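# Clip red and black leads onto their matching strips

## Task

Fasten each lead's clip securely onto the uncovered metal of its own strip: the red lead onto the strip with the red sleeve and the black lead onto the strip with the black sleeve. Do not bend either strip, and keep both leads plugged in at their other ends.

## Robot and tools

Robot: two Doosan M1013 arms, left_arm and right_arm, each carrying a Robotiq 140 two-finger gripper and a wrist camera. Fingers point along the gripper's +z axis and open and close along its y axis. end_effector_position is the spot between the pads when they are shut; fingertips extend about 33 mm past it at gaps up to 40 mm, only about 9 mm when wide open. The fingers can fold at a hinge: a part held near the fingertips (outer quarter of the pad) gets the requested squeeze, while one held nearer the palm may slip loose or be crushed harder than asked, and fingertips pushed into a surface fold easily, so a move may pass a surface with little sign of contact.

Frames: the scene frame has its origin at table height midway between the nominal bases, +z up, +x out over the table, left_arm on the +y side (not the image side). Each arm's hand poses, velocities, targets and wrist-camera poses are in that arm's own base frame. Real bases: left_arm at (-0.071, +0.517, 0) rotated by quat_wxyz (+1.000, 0, 0, +0.016); right_arm at (+0.078, -0.479, 0), quat (+1.000, 0, 0, -0.002). Fixed cameras and the table use the scene frame. Printed positions may be off by a few centimetres, more at long reach.

The 20-number row (used by execute_actions and move): one flat list covering both arms. Numbers 1-10 are left_arm: x, y, z (metres, absolute position of the gripper point in the left base frame), qw, qx, qy, qz (absolute orientation, w first), then gripper position, force_limit, speed. Numbers 11-20 are the same for right_arm. Row values are absolute poses, not offsets. Gripper numbers run from -1 to +1: position +1 is 140 mm open, about -0.8 brings the pads together, -1 closes until blocked. force_limit sets squeeze (roughly 14 N at -1 up to 58 N at +1 for a slow close); speed sets finger rate (about 30 mm/s at -1, 250 at +1); faster closes grip harder. Both start at +1. To hold an arm still, resend its last reported pose and its last gripper numbers every call; keep orientation by repeating the same target quaternion rather than copying a drifted reading.

execute_actions(actions, cameras): actions is a list of actions; each action is up to 15 rows, one per 1/30 s step, the last row held to fill 15 steps. A target more than 0.6 m from a gripper's current position along any gripper axis gets the action refused. The controller clips each step to 70 mm and 16 degrees from the measured pose, so check the "Hand target" line and command the remainder next. An empty actions list returns images and the full state.

move(target, speed, blend, stop_force, zero, blocking, cameras): straight-line paths to one row or a list of up to 15 rows (total 10 s max). speed in m/s, 0.002-2, default 0.25 (turns up to twice that in rad/s). blend in metres rounds corners in a list. stop_force, 10-80 N, one value for both arms, ends an arm's path when it feels that much push along its travel; use it only slowly, not for turning grippers, and omit it when backing off a contact. zero (default true) re-zeroes the force reading first. blocking=false returns after about 0.5 s and lets the move continue (not allowed with stop_force). The result adds a "move:" line: done, off_target, moving, held, fault, and limits such as paced or held. Paths ignore obstacles and the other arm; avoid passing close to an arm's own base.

wait(seconds 0-10), stop() to brake a running move, zoom_image(camera, region [x0,y0,x1,y1] pixels, max 504x504) on the newest image, clear_fault(arm) after a reported torque or force fault, read_manual for licences, finished_scene(scene) to end the scene (nothing after it in the same reply). Cameras: cam_head_left, cam_head_right, cam_high, cam_low, cam_left_wrist, cam_right_wrist, all 896x504; ["all"] shows all.

Results: end_effector_position, quaternion and velocities per arm; object_status per gripper (0 moving, 1 stopped while opening, 2 stopped while closing = something grasped, 3 reached target or pads met); position_measured in counts (3 open, ~139 at 60 mm, ~200 at 20 mm, 230 closed); joint torques, external joint torque estimates, flange force along the gripper axes (noisy, includes held weight); MOTOR HOT warnings. To grip harder while status is 2, raise force_limit and nudge position (-1 to -0.98).

Avoid: faults from contact torque at joint limits (elbow 140, wrist joints 39.6 N m) or 144 N net force; stiff arms fault if commanded even slightly past a firm contact; pressing the arms or grippers against each other; dropping or releasing moving parts; anything leaving the table; hard hits; heavy twist on the gripper; long stretched-out holds that overheat motors.

Each tool is called after ">>>" as name(argument=value, ...), one argument or row to a line, values as JSON.

## Session

>>> execute_actions(
  actions=[],
)

Scene clock: 0.00 s.
left_arm: end_effector_position=(+0.4804, -0.3512, +0.3812) position_measured=3 object_status=3 end_effector_quat_wxyz=(+0.219, +0.590, -0.639, +0.442) | right_arm: end_effector_position=(+0.5739, -0.4251, +0.2190) position_measured=3 object_status=3 end_effector_quat_wxyz=(+0.093, +0.524, -0.510, +0.676)
Joint positions: left_arm=[-0.275 -0.181 2.138 -1.176 0.908 3.598] | right_arm=[-0.501 0.275 2.433 0.46 -1.107 2.018]
Joint velocities: within noise
Joint torques (N m): no reading
External joint torques (N m): no reading
Flange force (N): no reading
Hand target: left_arm +0.4804, -0.3512, +0.3812; +0.219, +0.590, -0.639, +0.442 | right_arm +0.5739, -0.4251, +0.2190; +0.093, +0.524, -0.510, +0.676
Tool commands: left_gripper/position=+1.0 left_gripper/force_limit=+1.0 left_gripper/speed=+1.0 right_gripper/position=+1.0 right_gripper/force_limit=+1.0 right_gripper/speed=+1.0

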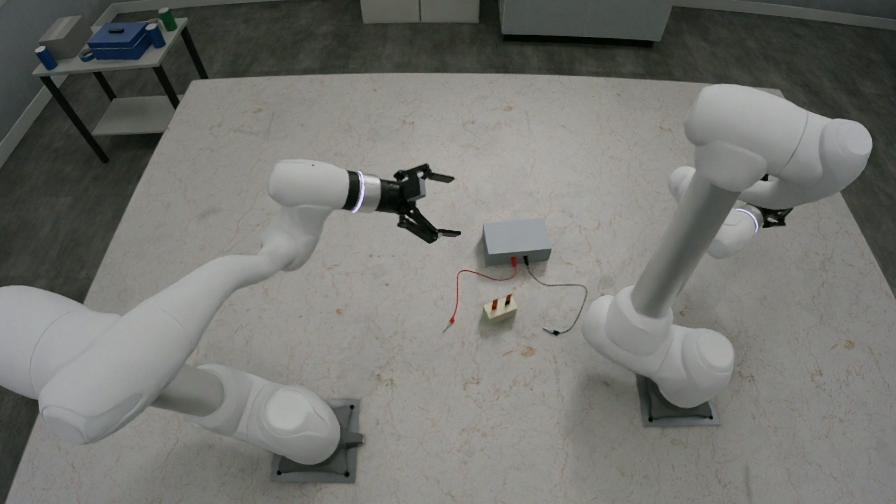

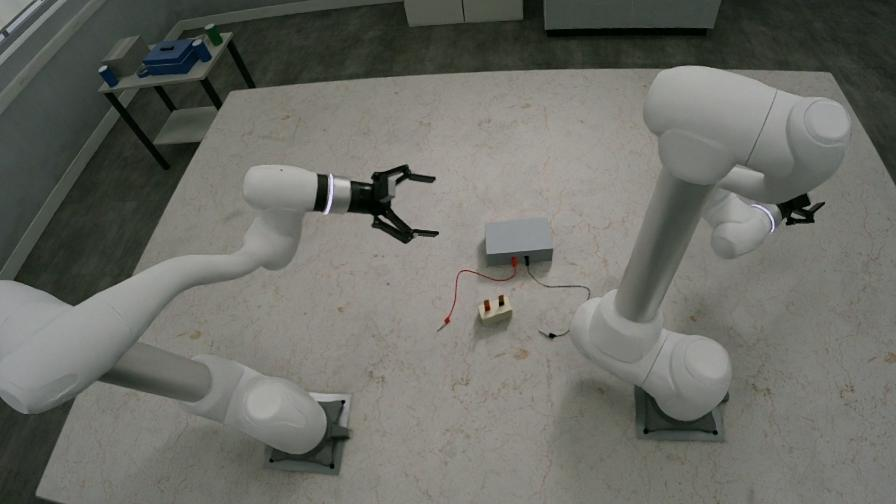

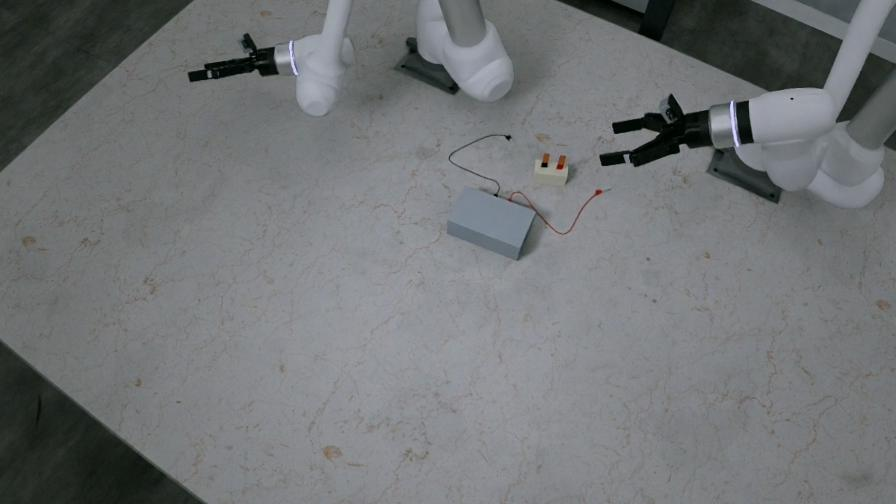

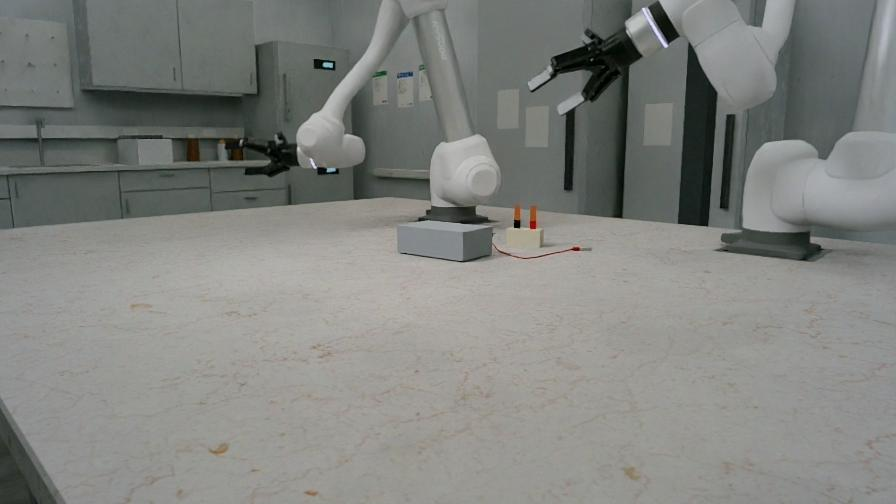

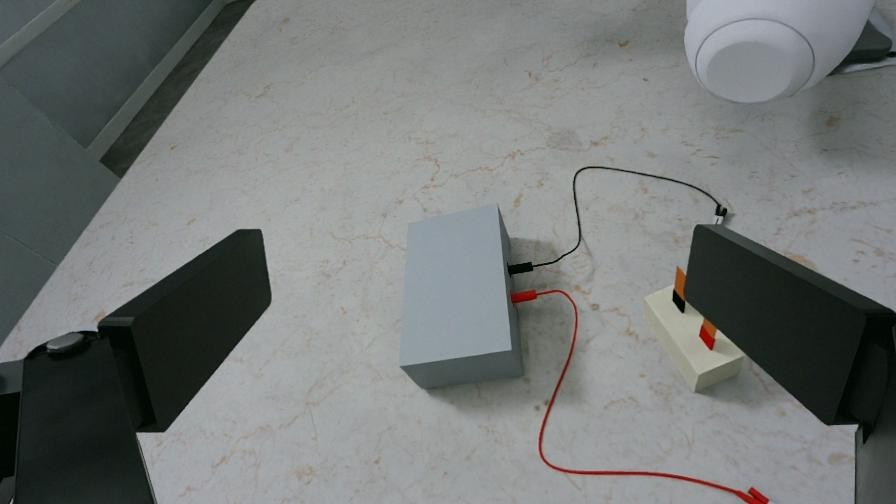

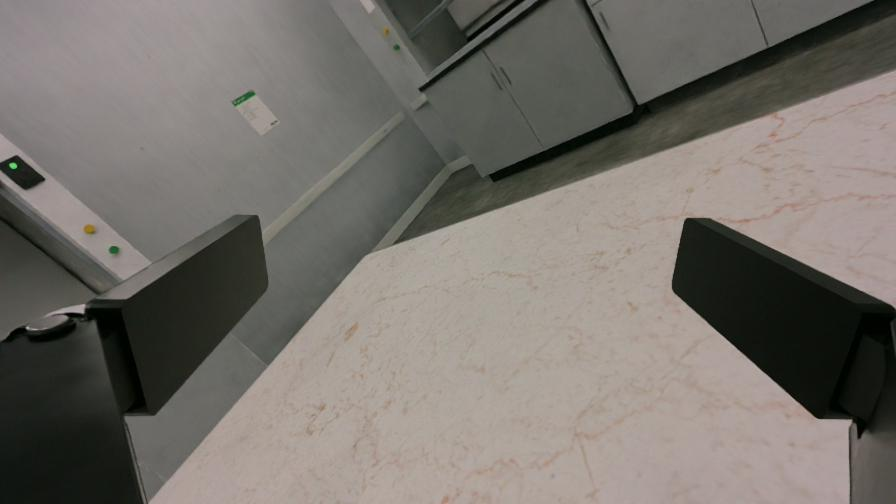

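>>> zoom_image(
  camera="cam_left_wrist",
  region=[520, 140, 860, 504],
)

>>> zoom_image(
  camera="cam_head_left",
  region=[420, 200, 620, 350],
)

>>> zoom_image(
  camera="cam_low",
  region=[380, 180, 620, 280],
)

>>> zoom_image(
  camera="cam_high",
  region=[420, 110, 640, 280],
)

>>> zoom_image(
  camera="cam_head_right",
  region=[420, 200, 620, 350],
)

Scaled by 1.385 from the camera's 896x504 image, which has a finer 1280x720 frame.

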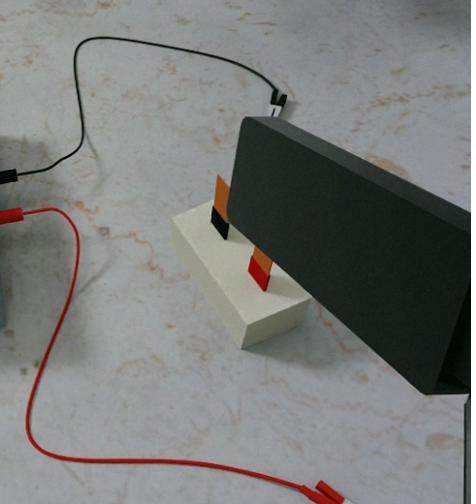

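Scaled by 2.520 from the camera's 896x504 image, which has a finer 1280x720 frame.

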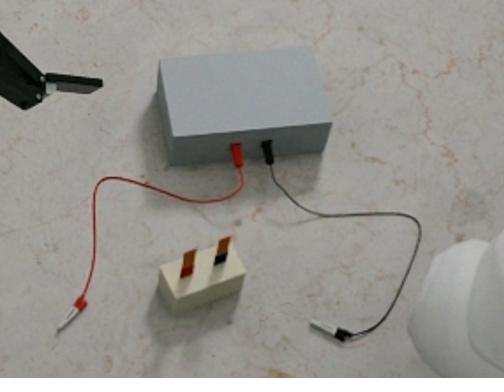

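Scaled by 2.100 from the camera's 896x504 image, which has a finer 1280x720 frame.

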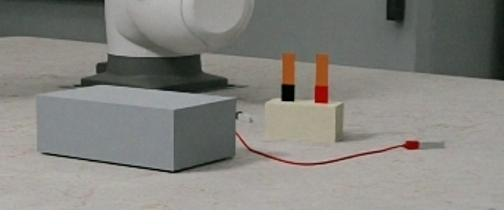

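Scaled by 2.291 from the camera's 896x504 image, which has a finer 1280x720 frame.

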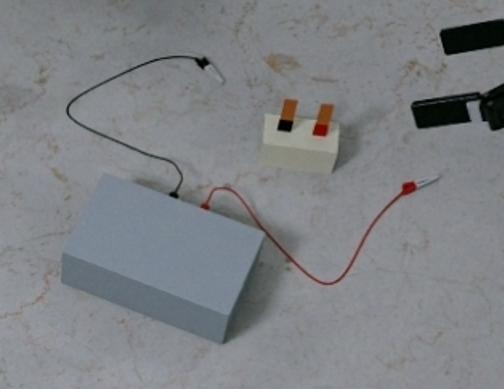

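Scaled by 2.520 from the camera's 896x504 image, which has a finer 1280x720 frame.

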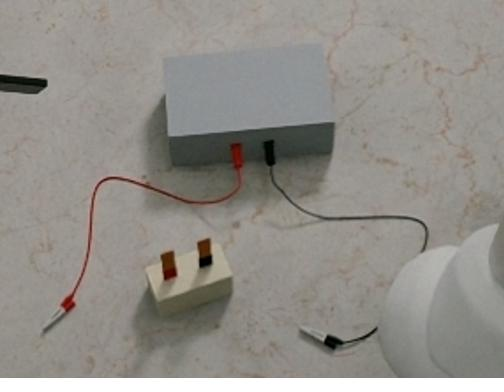

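>>> move(
  target=[
    [0.273,-0.286,0.22,0,-0.3827,-0.9239,0,1,1,1,0.661,-0.322,0.213,-0.0430,0.6229,-0.3945,0.6743,1,1,1],
    [0.273,-0.286,0.22,0,-0.3827,-0.9239,0,1,1,1,0.664,0.03,0.245,-0.0298,0.9361,-0.0819,0.3407,1,1,1],
  ],
  speed=0.4,
  blend=0.02,
  cameras=["cam_left_wrist","cam_head_left"],
)

Scene clock: 17.03 s.
left_arm: end_effector_position=(+0.2730, -0.2860, +0.2200) position_measured=3 object_status=3 end_effector_quat_wxyz=(+0.000, +0.383, +0.924, +0.000) | right_arm: end_effector_position=(+0.6640, +0.0300, +0.2450) position_measured=3 object_status=3 end_effector_quat_wxyz=(-0.030, +0.936, -0.082, +0.341)
Joint positions: left_arm=[-0.896 -0.204 2.154 0 1.191 4.602] | right_arm=[-0.01 -0.062 2.14 0.017 0.365 1.722]
Joint torques (N m): left_arm=[1.13 -23 -38.05 4.19 -0.03 -0.39] | right_arm=[-1.57 -33.68 -37.59 3.84 -1.36 0.33]
External joint torques (N m): left_arm=[-1.03 4.93 -0.68 -0.22 0.07 0.39] | right_arm=[1.61 2.24 -0.39 -0.12 -0.4 -0.33]
Flange force (N): left_arm=[-9.6 -1.8 2.4] | right_arm=[0.0 0.0 0.0]
Hand target: left_arm +0.2730, -0.2860, +0.2200; +0.000, +0.383, +0.924, +0.000 | right_arm +0.6640, +0.0300, +0.2450; -0.030, +0.936, -0.082, +0.341
Off the commanded pose: left_arm 0.000 m, 0 deg | right_arm 0.000 m, 0 deg.
move: done
Images, in order (width x height): cam_head_left 896x504, cam_left_wrist 896x504.

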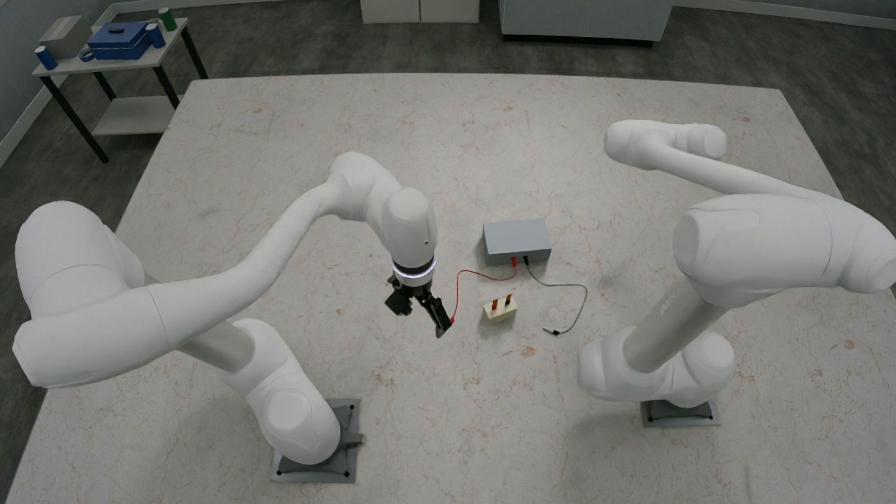

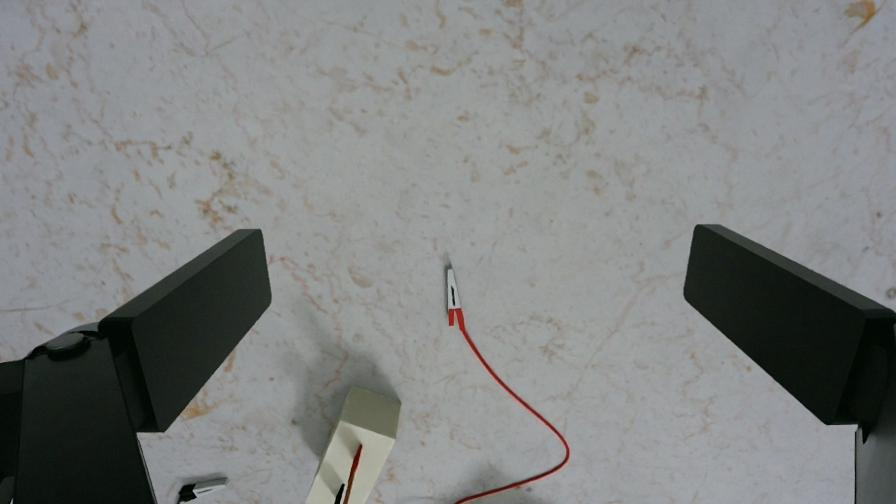

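>>> zoom_image(
  camera="cam_left_wrist",
  region=[390, 240, 510, 350],
)

>>> zoom_image(
  camera="cam_left_wrist",
  region=[140, 370, 460, 504],
)

Scaled by 4.200 from the camera's 896x504 image, which has a finer 1280x720 frame.

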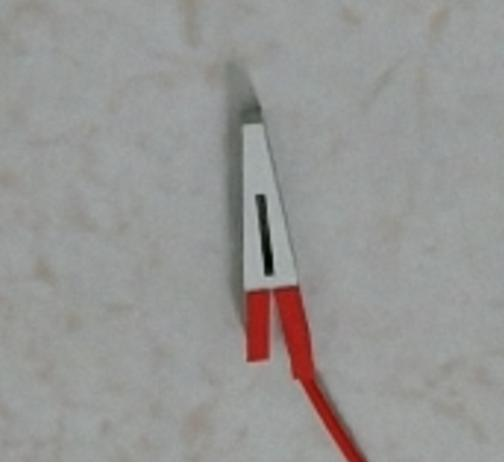

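Scaled by 1.575 from the camera's 896x504 image, which has a finer 1280x720 frame.

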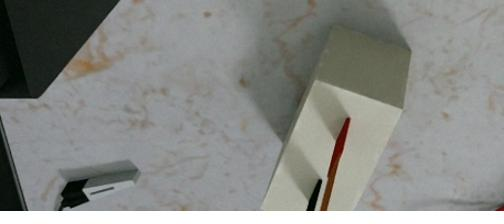

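>>> move(
  target=[
    [0.369,-0.3865,0.10,0,-0.3827,-0.9239,0,-0.4,1,0,0.156,0.429,0.22,0,0.7071,0.7071,0,1,1,1],
  ],
  speed=0.4,
  cameras=["cam_left_wrist","cam_right_wrist","cam_head_left"],
)

>>> zoom_image(
  camera="cam_left_wrist",
  region=[350, 130, 600, 380],
)

>>> zoom_image(
  camera="cam_right_wrist",
  region=[300, 130, 600, 380],
)

Scene clock: 22.50 s.
left_arm: end_effector_position=(+0.3690, -0.3865, +0.1000) position_measured=179 object_status=3 end_effector_quat_wxyz=(+0.000, +0.383, +0.924, +0.000) | right_arm: end_effector_position=(+0.1560, +0.4289, +0.2200) position_measured=3 object_status=3 end_effector_quat_wxyz=(+0.000, +0.707, +0.707, +0.000)
Joint positions: left_arm=[-0.873 0.138 2.074 0 0.93 4.625] | right_arm=[1.146 -0.097 2.067 0 1.172 1.146]
Joint torques (N m): left_arm=[1.2 -53.6 -32.67 3.67 0.04 -0.39] | right_arm=[-2.55 -29.21 -38.47 4.01 0.39 0.29]
External joint torques (N m): left_arm=[-1.04 5.9 -0.79 -0.24 -0.01 0.39] | right_arm=[2.39 1.06 0.28 -0.08 -0.44 -0.29]
Flange force (N): left_arm=[-10.0 -1.5 5.8] | right_arm=[3.3 -3.7 2.0]
Hand target: left_arm +0.3690, -0.3865, +0.1000; +0.000, +0.383, +0.924, +0.000 | right_arm +0.1560, +0.4290, +0.2200; +0.000, +0.707, +0.707, +0.000
Off the commanded pose: left_arm 0.000 m, 0 deg | right_arm 0.000 m, 0 deg.
move: done
Images, in order (width x height): cam_head_left 896x504, cam_left_wrist 896x504, cam_right_wrist 896x504.

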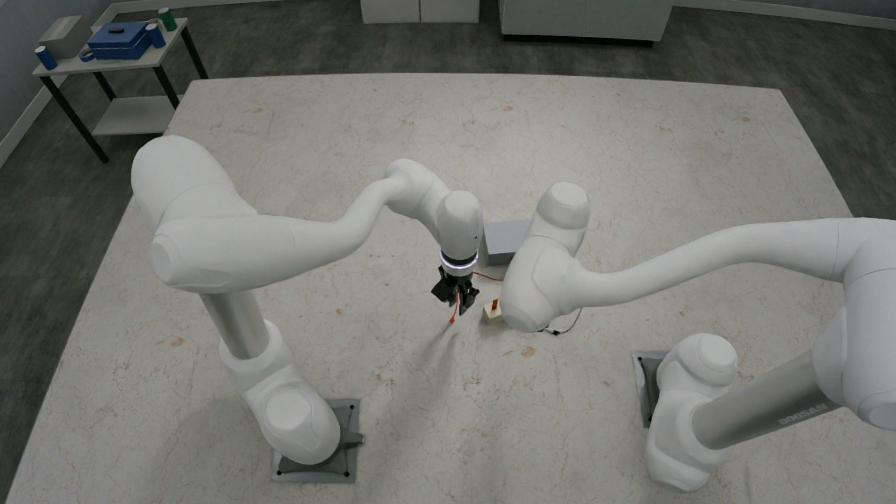

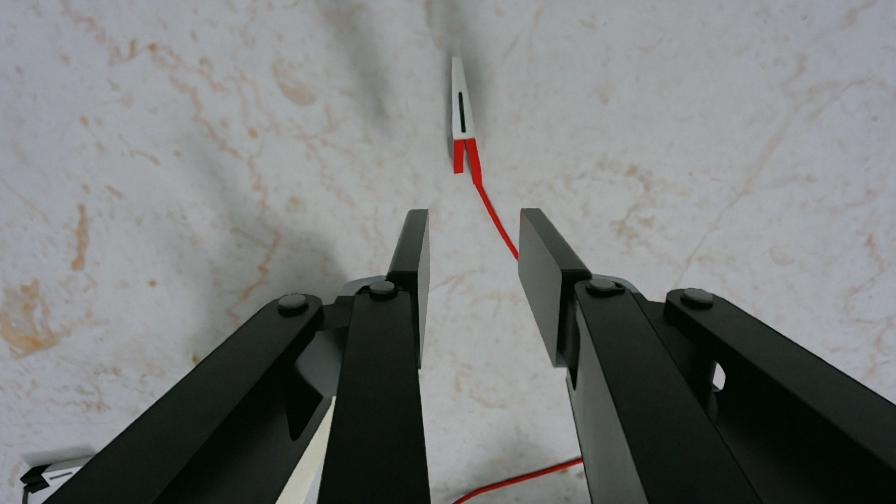

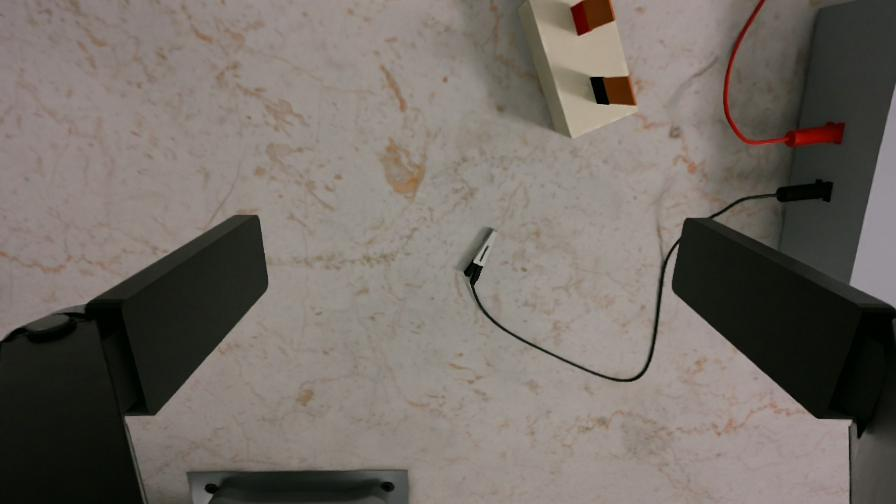

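Scaled by 2.016 from the camera's 896x504 image, which has a finer 1280x720 frame.

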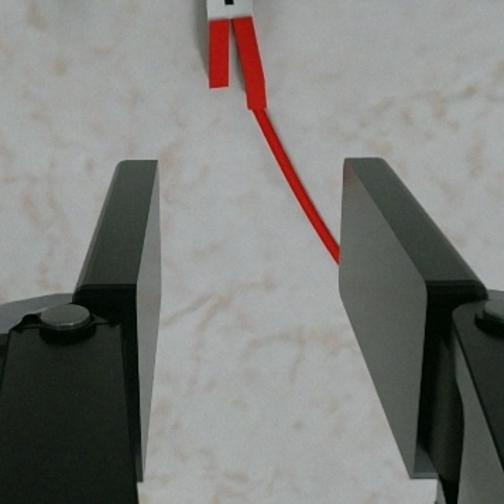

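Scaled by 1.680 from the camera's 896x504 image, which has a finer 1280x720 frame.

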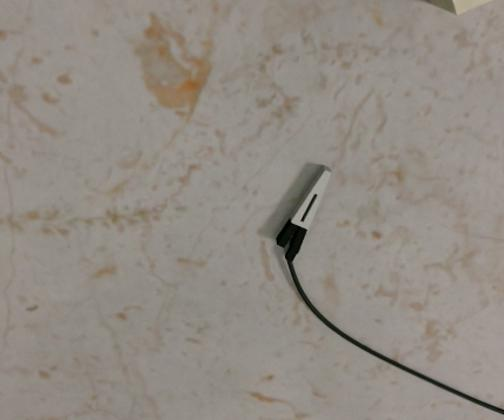

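>>> zoom_image(
  camera="cam_right_wrist",
  region=[440, 210, 540, 310],
)

>>> zoom_image(
  camera="cam_right_wrist",
  region=[490, 0, 690, 150],
)

>>> zoom_image(
  camera="cam_left_wrist",
  region=[410, 40, 530, 200],
)

Scaled by 5.040 from the camera's 896x504 image, which has a finer 1280x720 frame.

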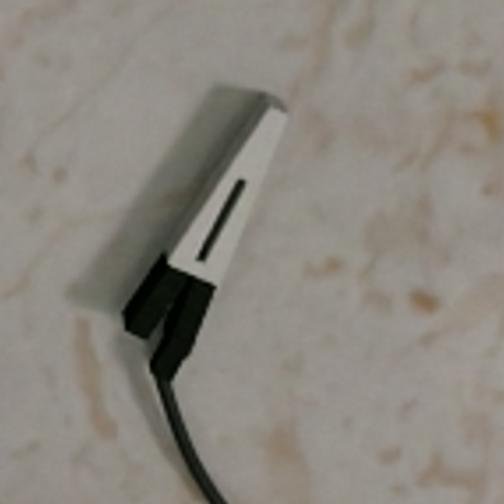

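Scaled by 2.520 from the camera's 896x504 image, which has a finer 1280x720 frame.

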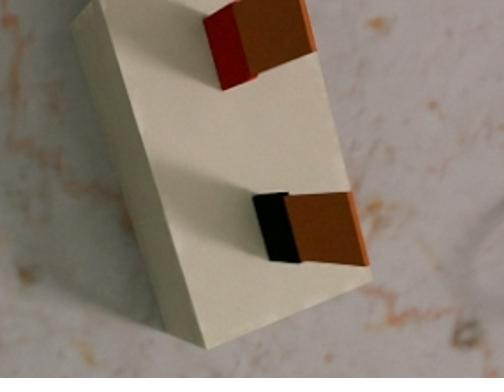

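Scaled by 3.150 from the camera's 896x504 image, which has a finer 1280x720 frame.

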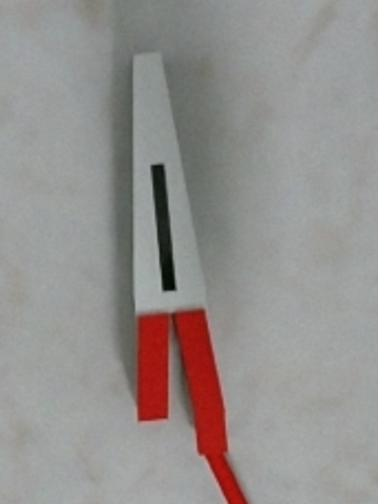

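>>> move(
  target=[
    [0.29,-0.27,0.08,0,-0.3355,-0.9421,0,-1,-1,0,0.156,0.429,0.08,0,0.7071,0.7071,0,-1,-1,0],
  ],
  speed=0.3,
)

>>> move(
  target=[
    [0.29,-0.27,0.015,0,-0.3355,-0.9421,0,-1,-1,0,0.156,0.429,0.015,0,0.7071,0.7071,0,-1,-1,0],
  ],
  speed=0.015,
  stop_force=12,
  cameras=["cam_left_wrist","cam_right_wrist"],
)

Scene clock: 29.23 s.
left_arm: end_effector_position=(+0.2900, -0.2700, +0.0800) position_measured=233 object_status=3 end_effector_quat_wxyz=(+0.000, +0.335, +0.942, +0.000) | right_arm: end_effector_position=(+0.1560, +0.4290, +0.0800) position_measured=233 object_status=3 end_effector_quat_wxyz=(+0.000, +0.707, +0.707, +0.000)
Joint positions: left_arm=[-0.837 -0.054 2.323 0 0.873 4.56] | right_arm=[1.146 0.044 2.225 0 0.873 1.146]
Joint torques (N m): left_arm=[0.71 -31.77 -31.31 3.46 -0.01 -0.39] | right_arm=[-1.88 -38.1 -31.36 3.33 0.41 0.36]
External joint torques (N m): left_arm=[-0.69 5.46 -0.64 -0.19 0.05 0.39] | right_arm=[1.76 2.17 -0.43 -0.06 -0.47 -0.36]
Flange force (N): left_arm=[-10.1 -1.4 7.0] | right_arm=[5.1 -1.4 3.5]
Hand target: left_arm +0.2900, -0.2700, +0.0800; +0.000, +0.335, +0.942, +0.000 | right_arm +0.1560, +0.4290, +0.0800; +0.000, +0.707, +0.707, +0.000
Off the commanded pose: left_arm 0.000 m, 0 deg | right_arm 0.000 m, 0 deg.
move: done

Scene clock: 33.03 s.
left_arm: end_effector_position=(+0.2900, -0.2700, +0.0572) position_measured=233 object_status=3 end_effector_quat_wxyz=(+0.000, +0.335, +0.942, +0.000) | right_arm: end_effector_position=(+0.1560, +0.4290, +0.0325) position_measured=233 object_status=3 end_effector_quat_wxyz=(+0.000, +0.707, +0.707, +0.000)
Joint positions: left_arm=[-0.837 -0.021 2.345 0 0.817 4.56] | right_arm=[1.146 0.111 2.267 0 0.764 1.146]
Joint torques (N m): left_arm=[0 -5.1 -12.9 3.48 -7.23 -0.43] | right_arm=[-2.4 -11.48 -13.5 2.83 -5.85 0.32]
External joint torques (N m): left_arm=[-0.08 -22.78 -17.48 -0.37 7.26 0.43] | right_arm=[2.31 -28.32 -15.25 0.13 5.79 -0.32]
Flange force (N): left_arm=[9.9 1.5 -70.1] | right_arm=[-11.0 -8.7 -68.6]
Hand target: left_arm +0.2900, -0.2700, +0.0572; +0.000, +0.335, +0.942, +0.000 | right_arm +0.1560, +0.4290, +0.0325; +0.000, +0.707, +0.707, +0.000
Off the commanded pose: left_arm 0.042 m, 0 deg | right_arm 0.018 m, 0 deg.
move: contact (left_arm, right_arm)
Images, in order (width x height): cam_left_wrist 896x504, cam_right_wrist 896x504.

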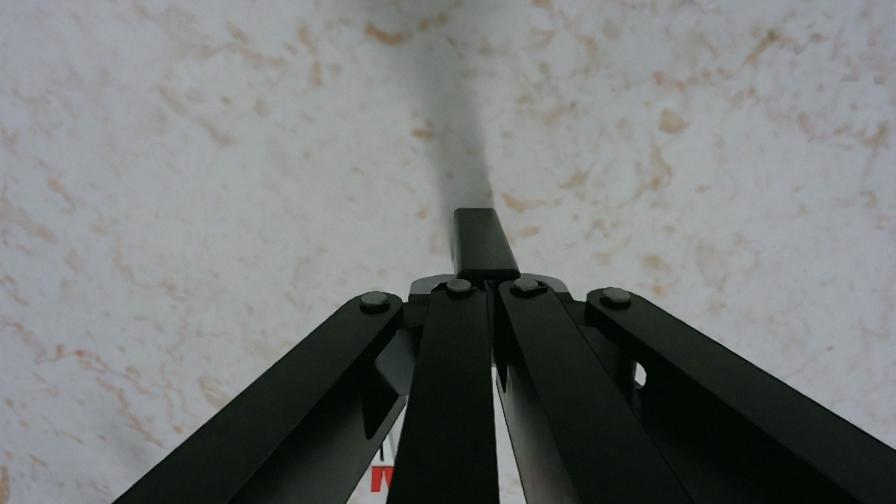

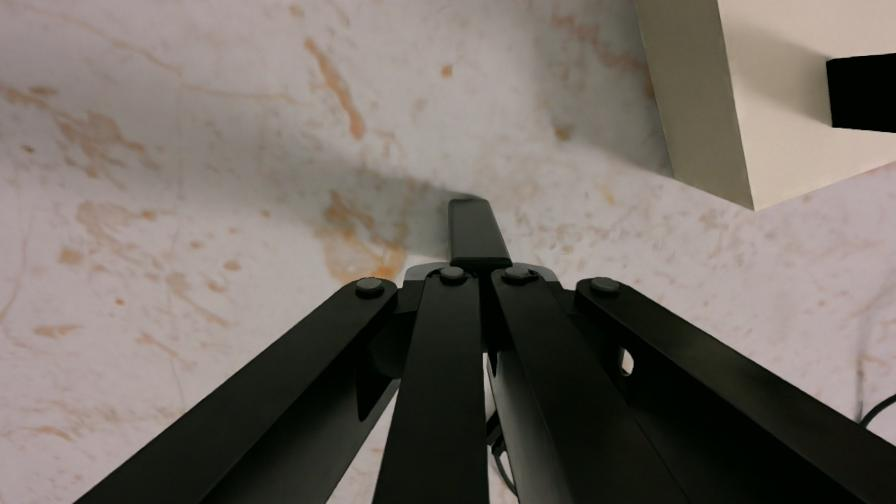

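>>> move(
  target=[
    [0.29,-0.27,0.10,0,-0.3355,-0.9421,0,-1,-1,0,0.156,0.429,0.08,0,0.7071,0.7071,0,-1,-1,0],
    [0.3533,-0.3709,0.10,0,-0.3355,-0.9421,0,-0.45,-1,0,0.1671,0.3314,0.08,0,0.8410,0.5410,0,-0.45,-1,0],
  ],
  speed=0.25,
  blend=0.01,
  cameras=["cam_left_wrist","cam_right_wrist"],
)

>>> zoom_image(
  camera="cam_left_wrist",
  region=[350, 100, 600, 350],
)

>>> zoom_image(
  camera="cam_right_wrist",
  region=[350, 100, 600, 350],
)

Scene clock: 37.07 s.
left_arm: end_effector_position=(+0.3533, -0.3709, +0.1000) position_measured=186 object_status=0 end_effector_quat_wxyz=(+0.000, +0.335, +0.942, +0.000) | right_arm: end_effector_position=(+0.1671, +0.3314, +0.0800) position_measured=186 object_status=0 end_effector_quat_wxyz=(+0.000, +0.841, +0.541, +0.000)
Joint positions: left_arm=[-0.877 0.105 2.112 0 0.925 4.52] | right_arm=[1.011 -0.098 2.361 0 0.878 1.438]
Joint torques (N m): left_arm=[1 -50.34 -32.58 3.66 -0.02 -0.39] | right_arm=[-1.77 -23.18 -31.37 3.3 0.38 0.33]
External joint torques (N m): left_arm=[-0.87 6.43 -0.63 -0.27 0.07 0.39] | right_arm=[1.63 1.46 -0.6 -0.03 -0.44 -0.33]
Flange force (N): left_arm=[-10.5 -2.3 6.6] | right_arm=[4.1 -3.3 2.6]
Hand target: left_arm +0.3533, -0.3709, +0.1000; +0.000, +0.335, +0.942, +0.000 | right_arm +0.1671, +0.3314, +0.0800; +0.000, +0.841, +0.541, +0.000
Off the commanded pose: left_arm 0.000 m, 0 deg | right_arm 0.000 m, 0 deg.
move: done
Images, in order (width x height): cam_left_wrist 896x504, cam_right_wrist 896x504.

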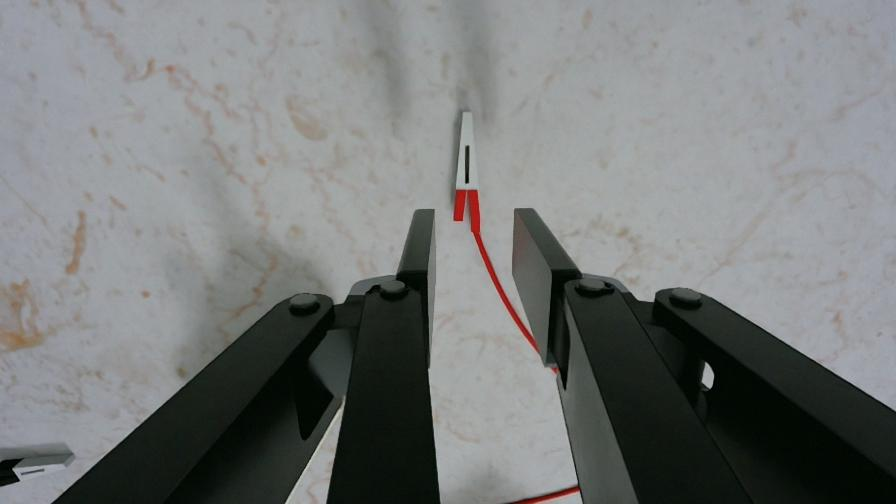

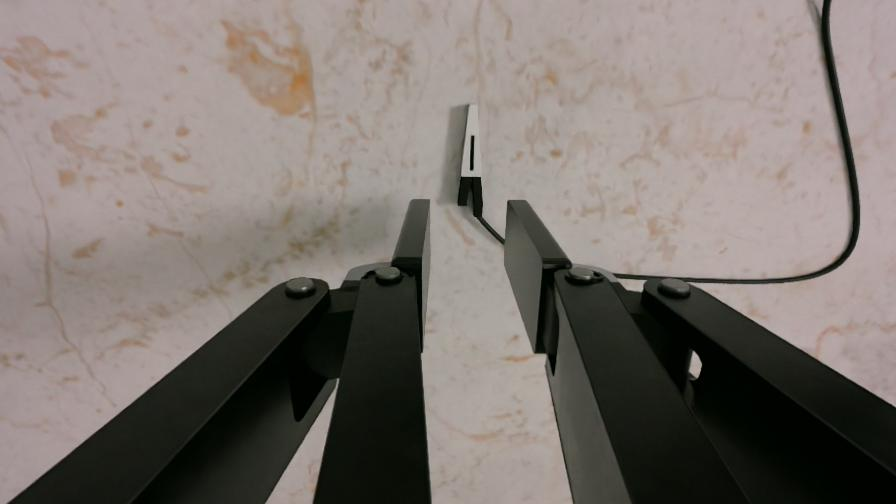

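Scaled by 2.016 from the camera's 896x504 image, which has a finer 1280x720 frame.

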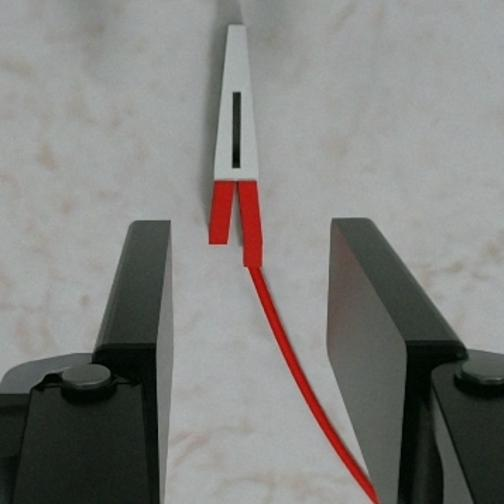

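Scaled by 2.016 from the camera's 896x504 image, which has a finer 1280x720 frame.

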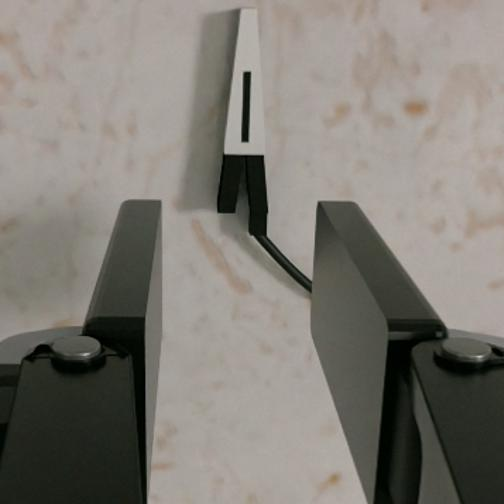

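>>> move(
  target=[
    [0.3524,-0.3720,0.0610,0,-0.3355,-0.9421,0,-0.45,-1,0,0.1693,0.3304,0.0360,0,0.8410,0.5410,0,-0.45,-1,0],
  ],
  speed=0.05,
  cameras=["cam_left_wrist","cam_right_wrist"],
)

>>> zoom_image(
  camera="cam_left_wrist",
  region=[350, 100, 600, 350],
)

>>> zoom_image(
  camera="cam_right_wrist",
  region=[350, 100, 600, 350],
)

Scene clock: 39.40 s.
left_arm: end_effector_position=(+0.3524, -0.3720, +0.0610) position_measured=186 object_status=3 end_effector_quat_wxyz=(+0.000, +0.335, +0.942, +0.000) end_effector_velocity=(+0.001, -0.001, +0.000) end_effector_angular_velocity=(-0.003, -0.003, +0.000) | right_arm: end_effector_position=(+0.1693, +0.3304, +0.0360) position_measured=186 object_status=3 end_effector_quat_wxyz=(+0.000, +0.841, +0.541, +0.000)
Joint positions: left_arm=[-0.88 0.152 2.147 0 0.843 4.517] | right_arm=[1.004 -0.027 2.405 0 0.764 1.432]
Joint velocities: left_arm=[0 0 0 0 -0.005 0] | right_arm=[within noise]
Joint torques (N m): left_arm=[0.66 -54.06 -30.7 3.3 -0.16 -0.34] | right_arm=[-2.03 -26.99 -28.17 3.01 0.57 0.31]
External joint torques (N m): left_arm=[-0.62 7.69 -0.39 -0.12 0.2 0.34] | right_arm=[1.96 1.27 -0.59 -0.06 -0.63 -0.31]
Flange force (N): left_arm=[-11.6 -2.0 9.1] | right_arm=[3.7 -4.3 3.3]
Hand target: left_arm +0.3524, -0.3720, +0.0610; +0.000, +0.335, +0.942, +0.000 | right_arm +0.1693, +0.3304, +0.0360; +0.000, +0.841, +0.541, +0.000
Off the commanded pose: left_arm 0.000 m, 0 deg | right_arm 0.000 m, 0 deg.
move: done
Images, in order (width x height): cam_left_wrist 896x504, cam_right_wrist 896x504.

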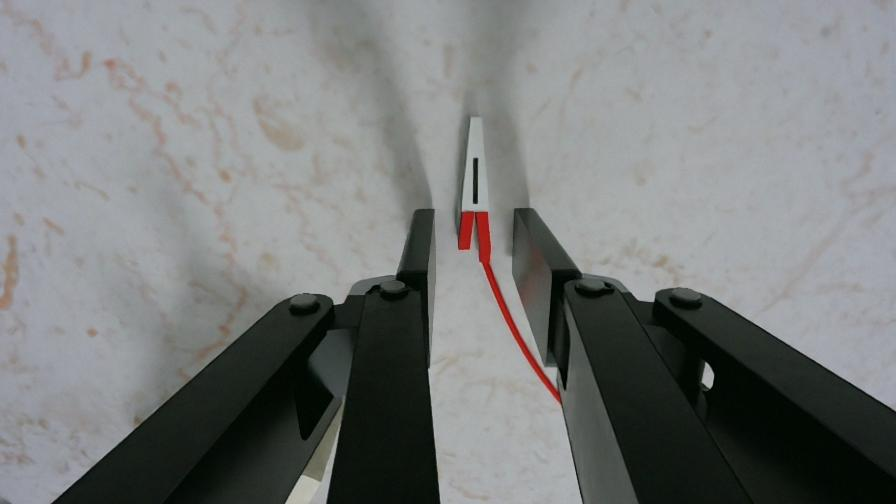

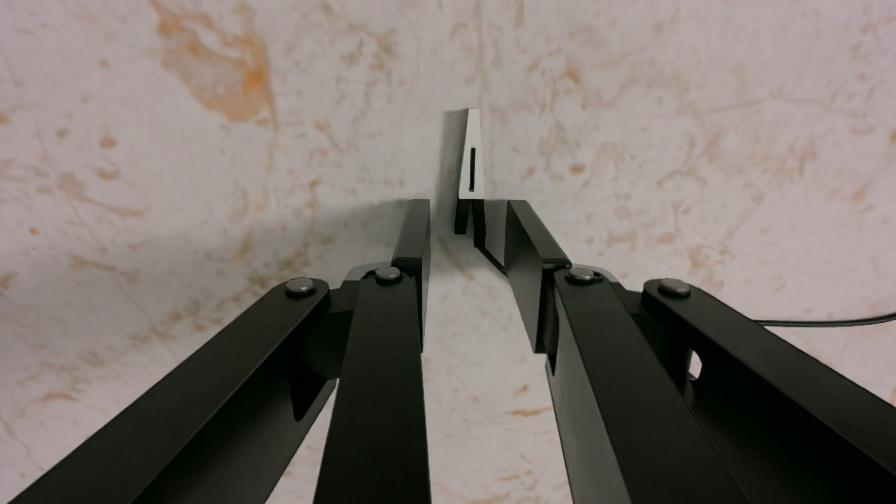

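Scaled by 2.016 from the camera's 896x504 image, which has a finer 1280x720 frame.

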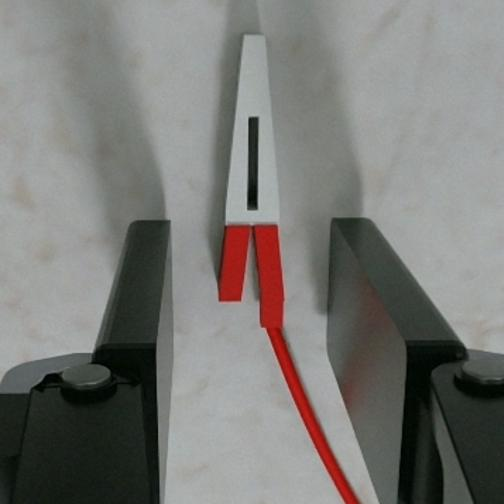

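Scaled by 2.016 from the camera's 896x504 image, which has a finer 1280x720 frame.

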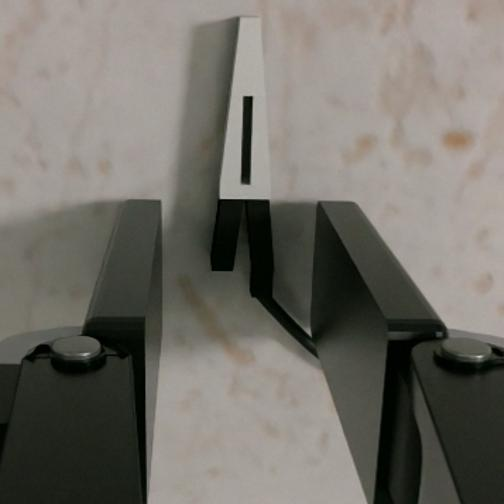

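>>> move(
  target=[
    [0.3536,-0.3729,0.0610,0,-0.3355,-0.9421,0,-0.45,-1,0,0.1693,0.3304,0.0360,0,0.8410,0.5410,0,-0.45,-1,0],
    [0.3536,-0.3729,0.0610,0,-0.3355,-0.9421,0,-1,-1,-1,0.1693,0.3304,0.0360,0,0.8410,0.5410,0,-1,-1,-1],
  ],
  speed=0.05,
  cameras=["cam_left_wrist","cam_right_wrist"],
)

>>> zoom_image(
  camera="cam_left_wrist",
  region=[390, 100, 560, 270],
)

>>> zoom_image(
  camera="cam_right_wrist",
  region=[390, 100, 560, 270],
)

Scene clock: 41.77 s.
left_arm: end_effector_position=(+0.3536, -0.3729, +0.0610) position_measured=219 object_status=0 end_effector_quat_wxyz=(+0.000, +0.335, +0.942, +0.000) | right_arm: end_effector_position=(+0.1693, +0.3304, +0.0360) position_measured=214 object_status=2 end_effector_quat_wxyz=(+0.000, +0.841, +0.541, +0.000)
Joint positions: left_arm=[-0.879 0.154 2.144 0 0.844 4.517] | right_arm=[1.004 -0.027 2.405 0 0.764 1.432]
Joint torques (N m): left_arm=[0.69 -51.56 -29.27 3.49 -0.29 -0.44] | right_arm=[-2.15 -27.12 -28.21 2.85 0.09 0.36]
External joint torques (N m): left_arm=[-0.55 4.28 -1.94 -0.3 0.32 0.44] | right_arm=[2.07 1.49 -0.53 0.1 -0.15 -0.36]
Flange force (N): left_arm=[-9.6 -1.4 3.2] | right_arm=[4.0 -4.4 2.5]
Hand target: left_arm +0.3536, -0.3729, +0.0610; +0.000, +0.335, +0.942, +0.000 | right_arm +0.1693, +0.3304, +0.0360; +0.000, +0.841, +0.541, +0.000
Off the commanded pose: left_arm 0.000 m, 0 deg | right_arm 0.000 m, 0 deg.
move: done
Images, in order (width x height): cam_left_wrist 896x504, cam_right_wrist 896x504.

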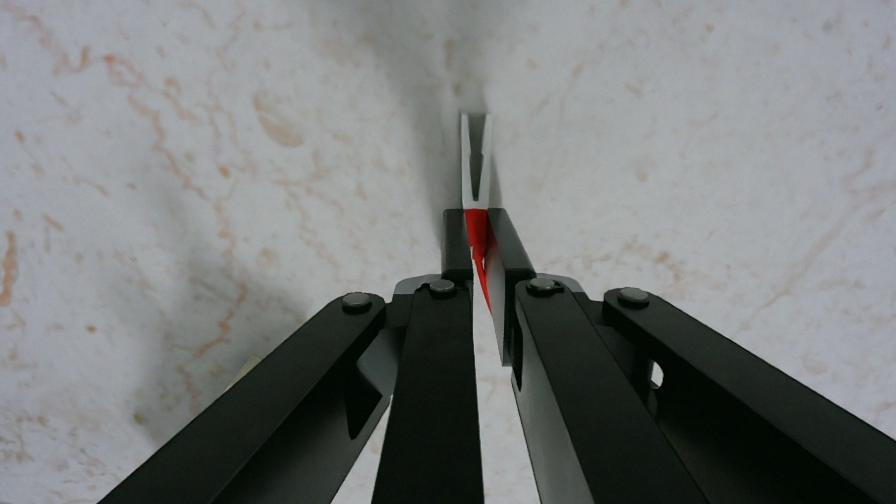

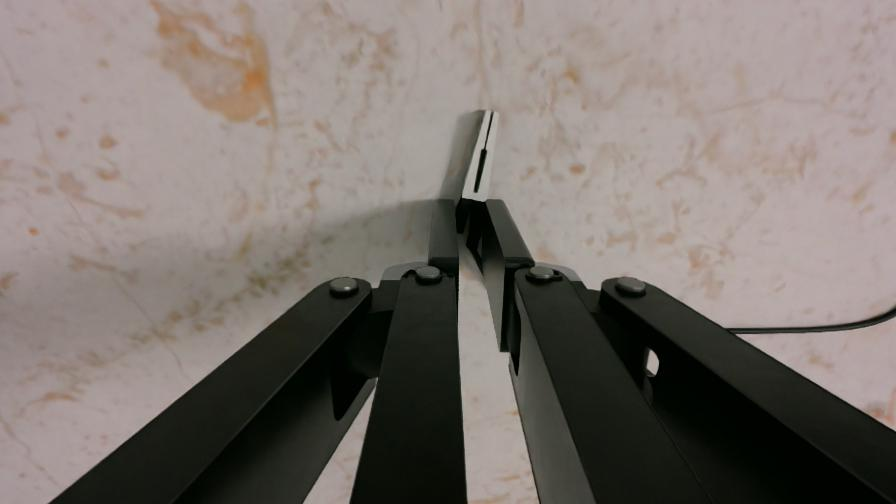

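Scaled by 2.965 from the camera's 896x504 image, which has a finer 1280x720 frame.

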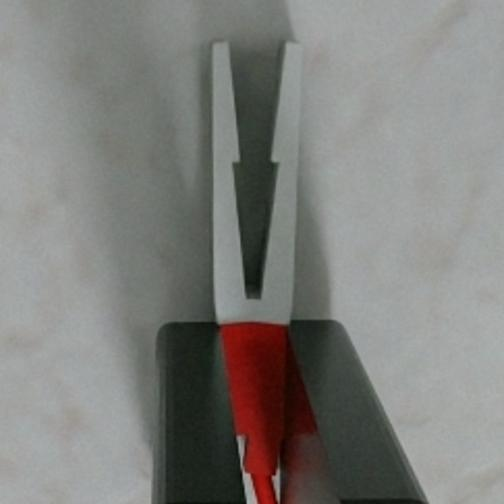

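Scaled by 2.965 from the camera's 896x504 image, which has a finer 1280x720 frame.

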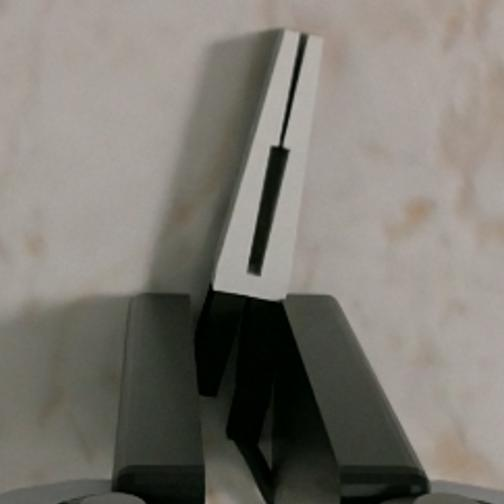

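>>> wait(
  seconds=1,
  cameras=["cam_left_wrist","cam_right_wrist"],
)

>>> zoom_image(
  camera="cam_right_wrist",
  region=[420, 100, 540, 270],
)

Scene clock: 43.10 s.
left_arm: end_effector_position=(+0.3536, -0.3729, +0.0610) position_measured=219 object_status=2 end_effector_quat_wxyz=(+0.000, +0.335, +0.942, +0.000) | right_arm: end_effector_position=(+0.1693, +0.3304, +0.0360) position_measured=214 object_status=2 end_effector_quat_wxyz=(+0.000, +0.841, +0.541, +0.000)
Joint positions: left_arm=[-0.879 0.154 2.144 0 0.844 4.517] | right_arm=[1.004 -0.027 2.405 0 0.764 1.432]
Joint torques (N m): left_arm=[0.75 -51.6 -29.29 3.44 -0.26 -0.34] | right_arm=[-2.25 -27.05 -28.24 2.91 0.04 0.34]
External joint torques (N m): left_arm=[-0.59 4.53 -1.85 -0.26 0.31 0.34] | right_arm=[2.13 1.45 -0.49 0.03 -0.1 -0.34]
Flange force (N): left_arm=[-9.7 -1.7 3.6] | right_arm=[3.9 -4.6 2.3]
Hand target: left_arm +0.3536, -0.3729, +0.0610; +0.000, +0.335, +0.942, +0.000 | right_arm +0.1693, +0.3304, +0.0360; +0.000, +0.841, +0.541, +0.000
Tool commands: left_gripper/position=-1.0 left_gripper/force_limit=-1.0 left_gripper/speed=-1.0 right_gripper/position=-1.0 right_gripper/force_limit=-1.0 right_gripper/speed=-1.0
Off the commanded pose: left_arm 0.000 m, 0 deg | right_arm 0.000 m, 0 deg.
wait: 1.00 s; at rest from the start
Images, in order (width x height): cam_left_wrist 896x504, cam_right_wrist 896x504.

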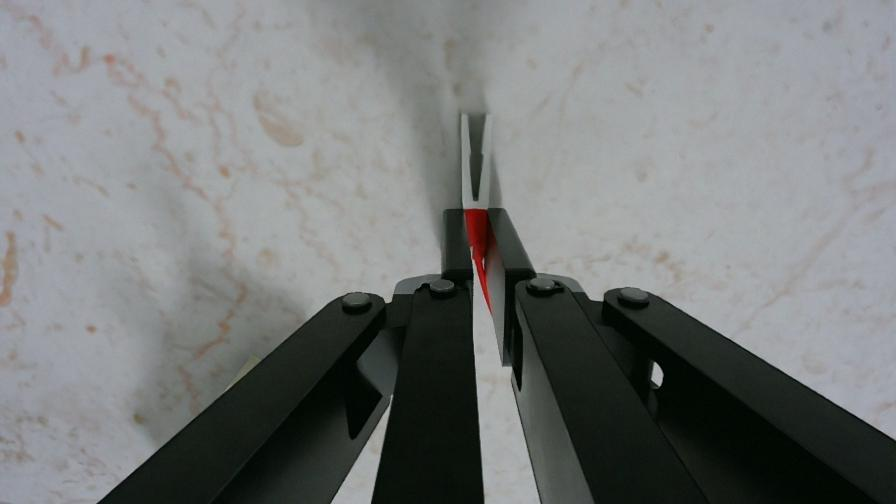

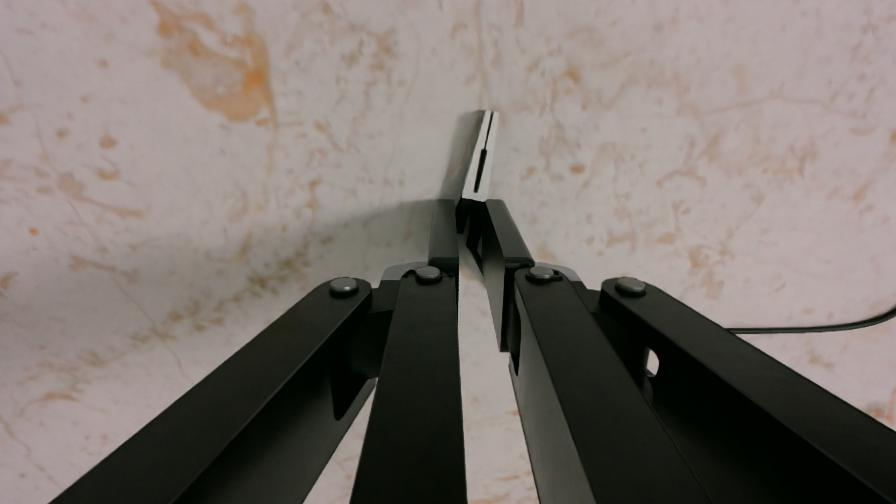

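Scaled by 2.965 from the camera's 896x504 image, which has a finer 1280x720 frame.

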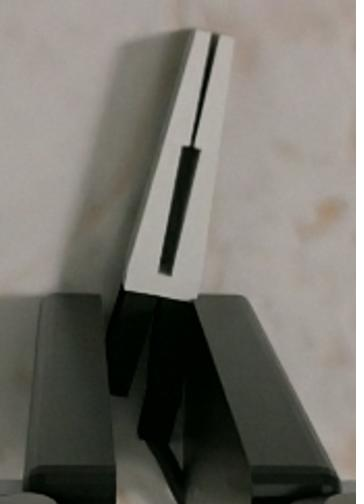

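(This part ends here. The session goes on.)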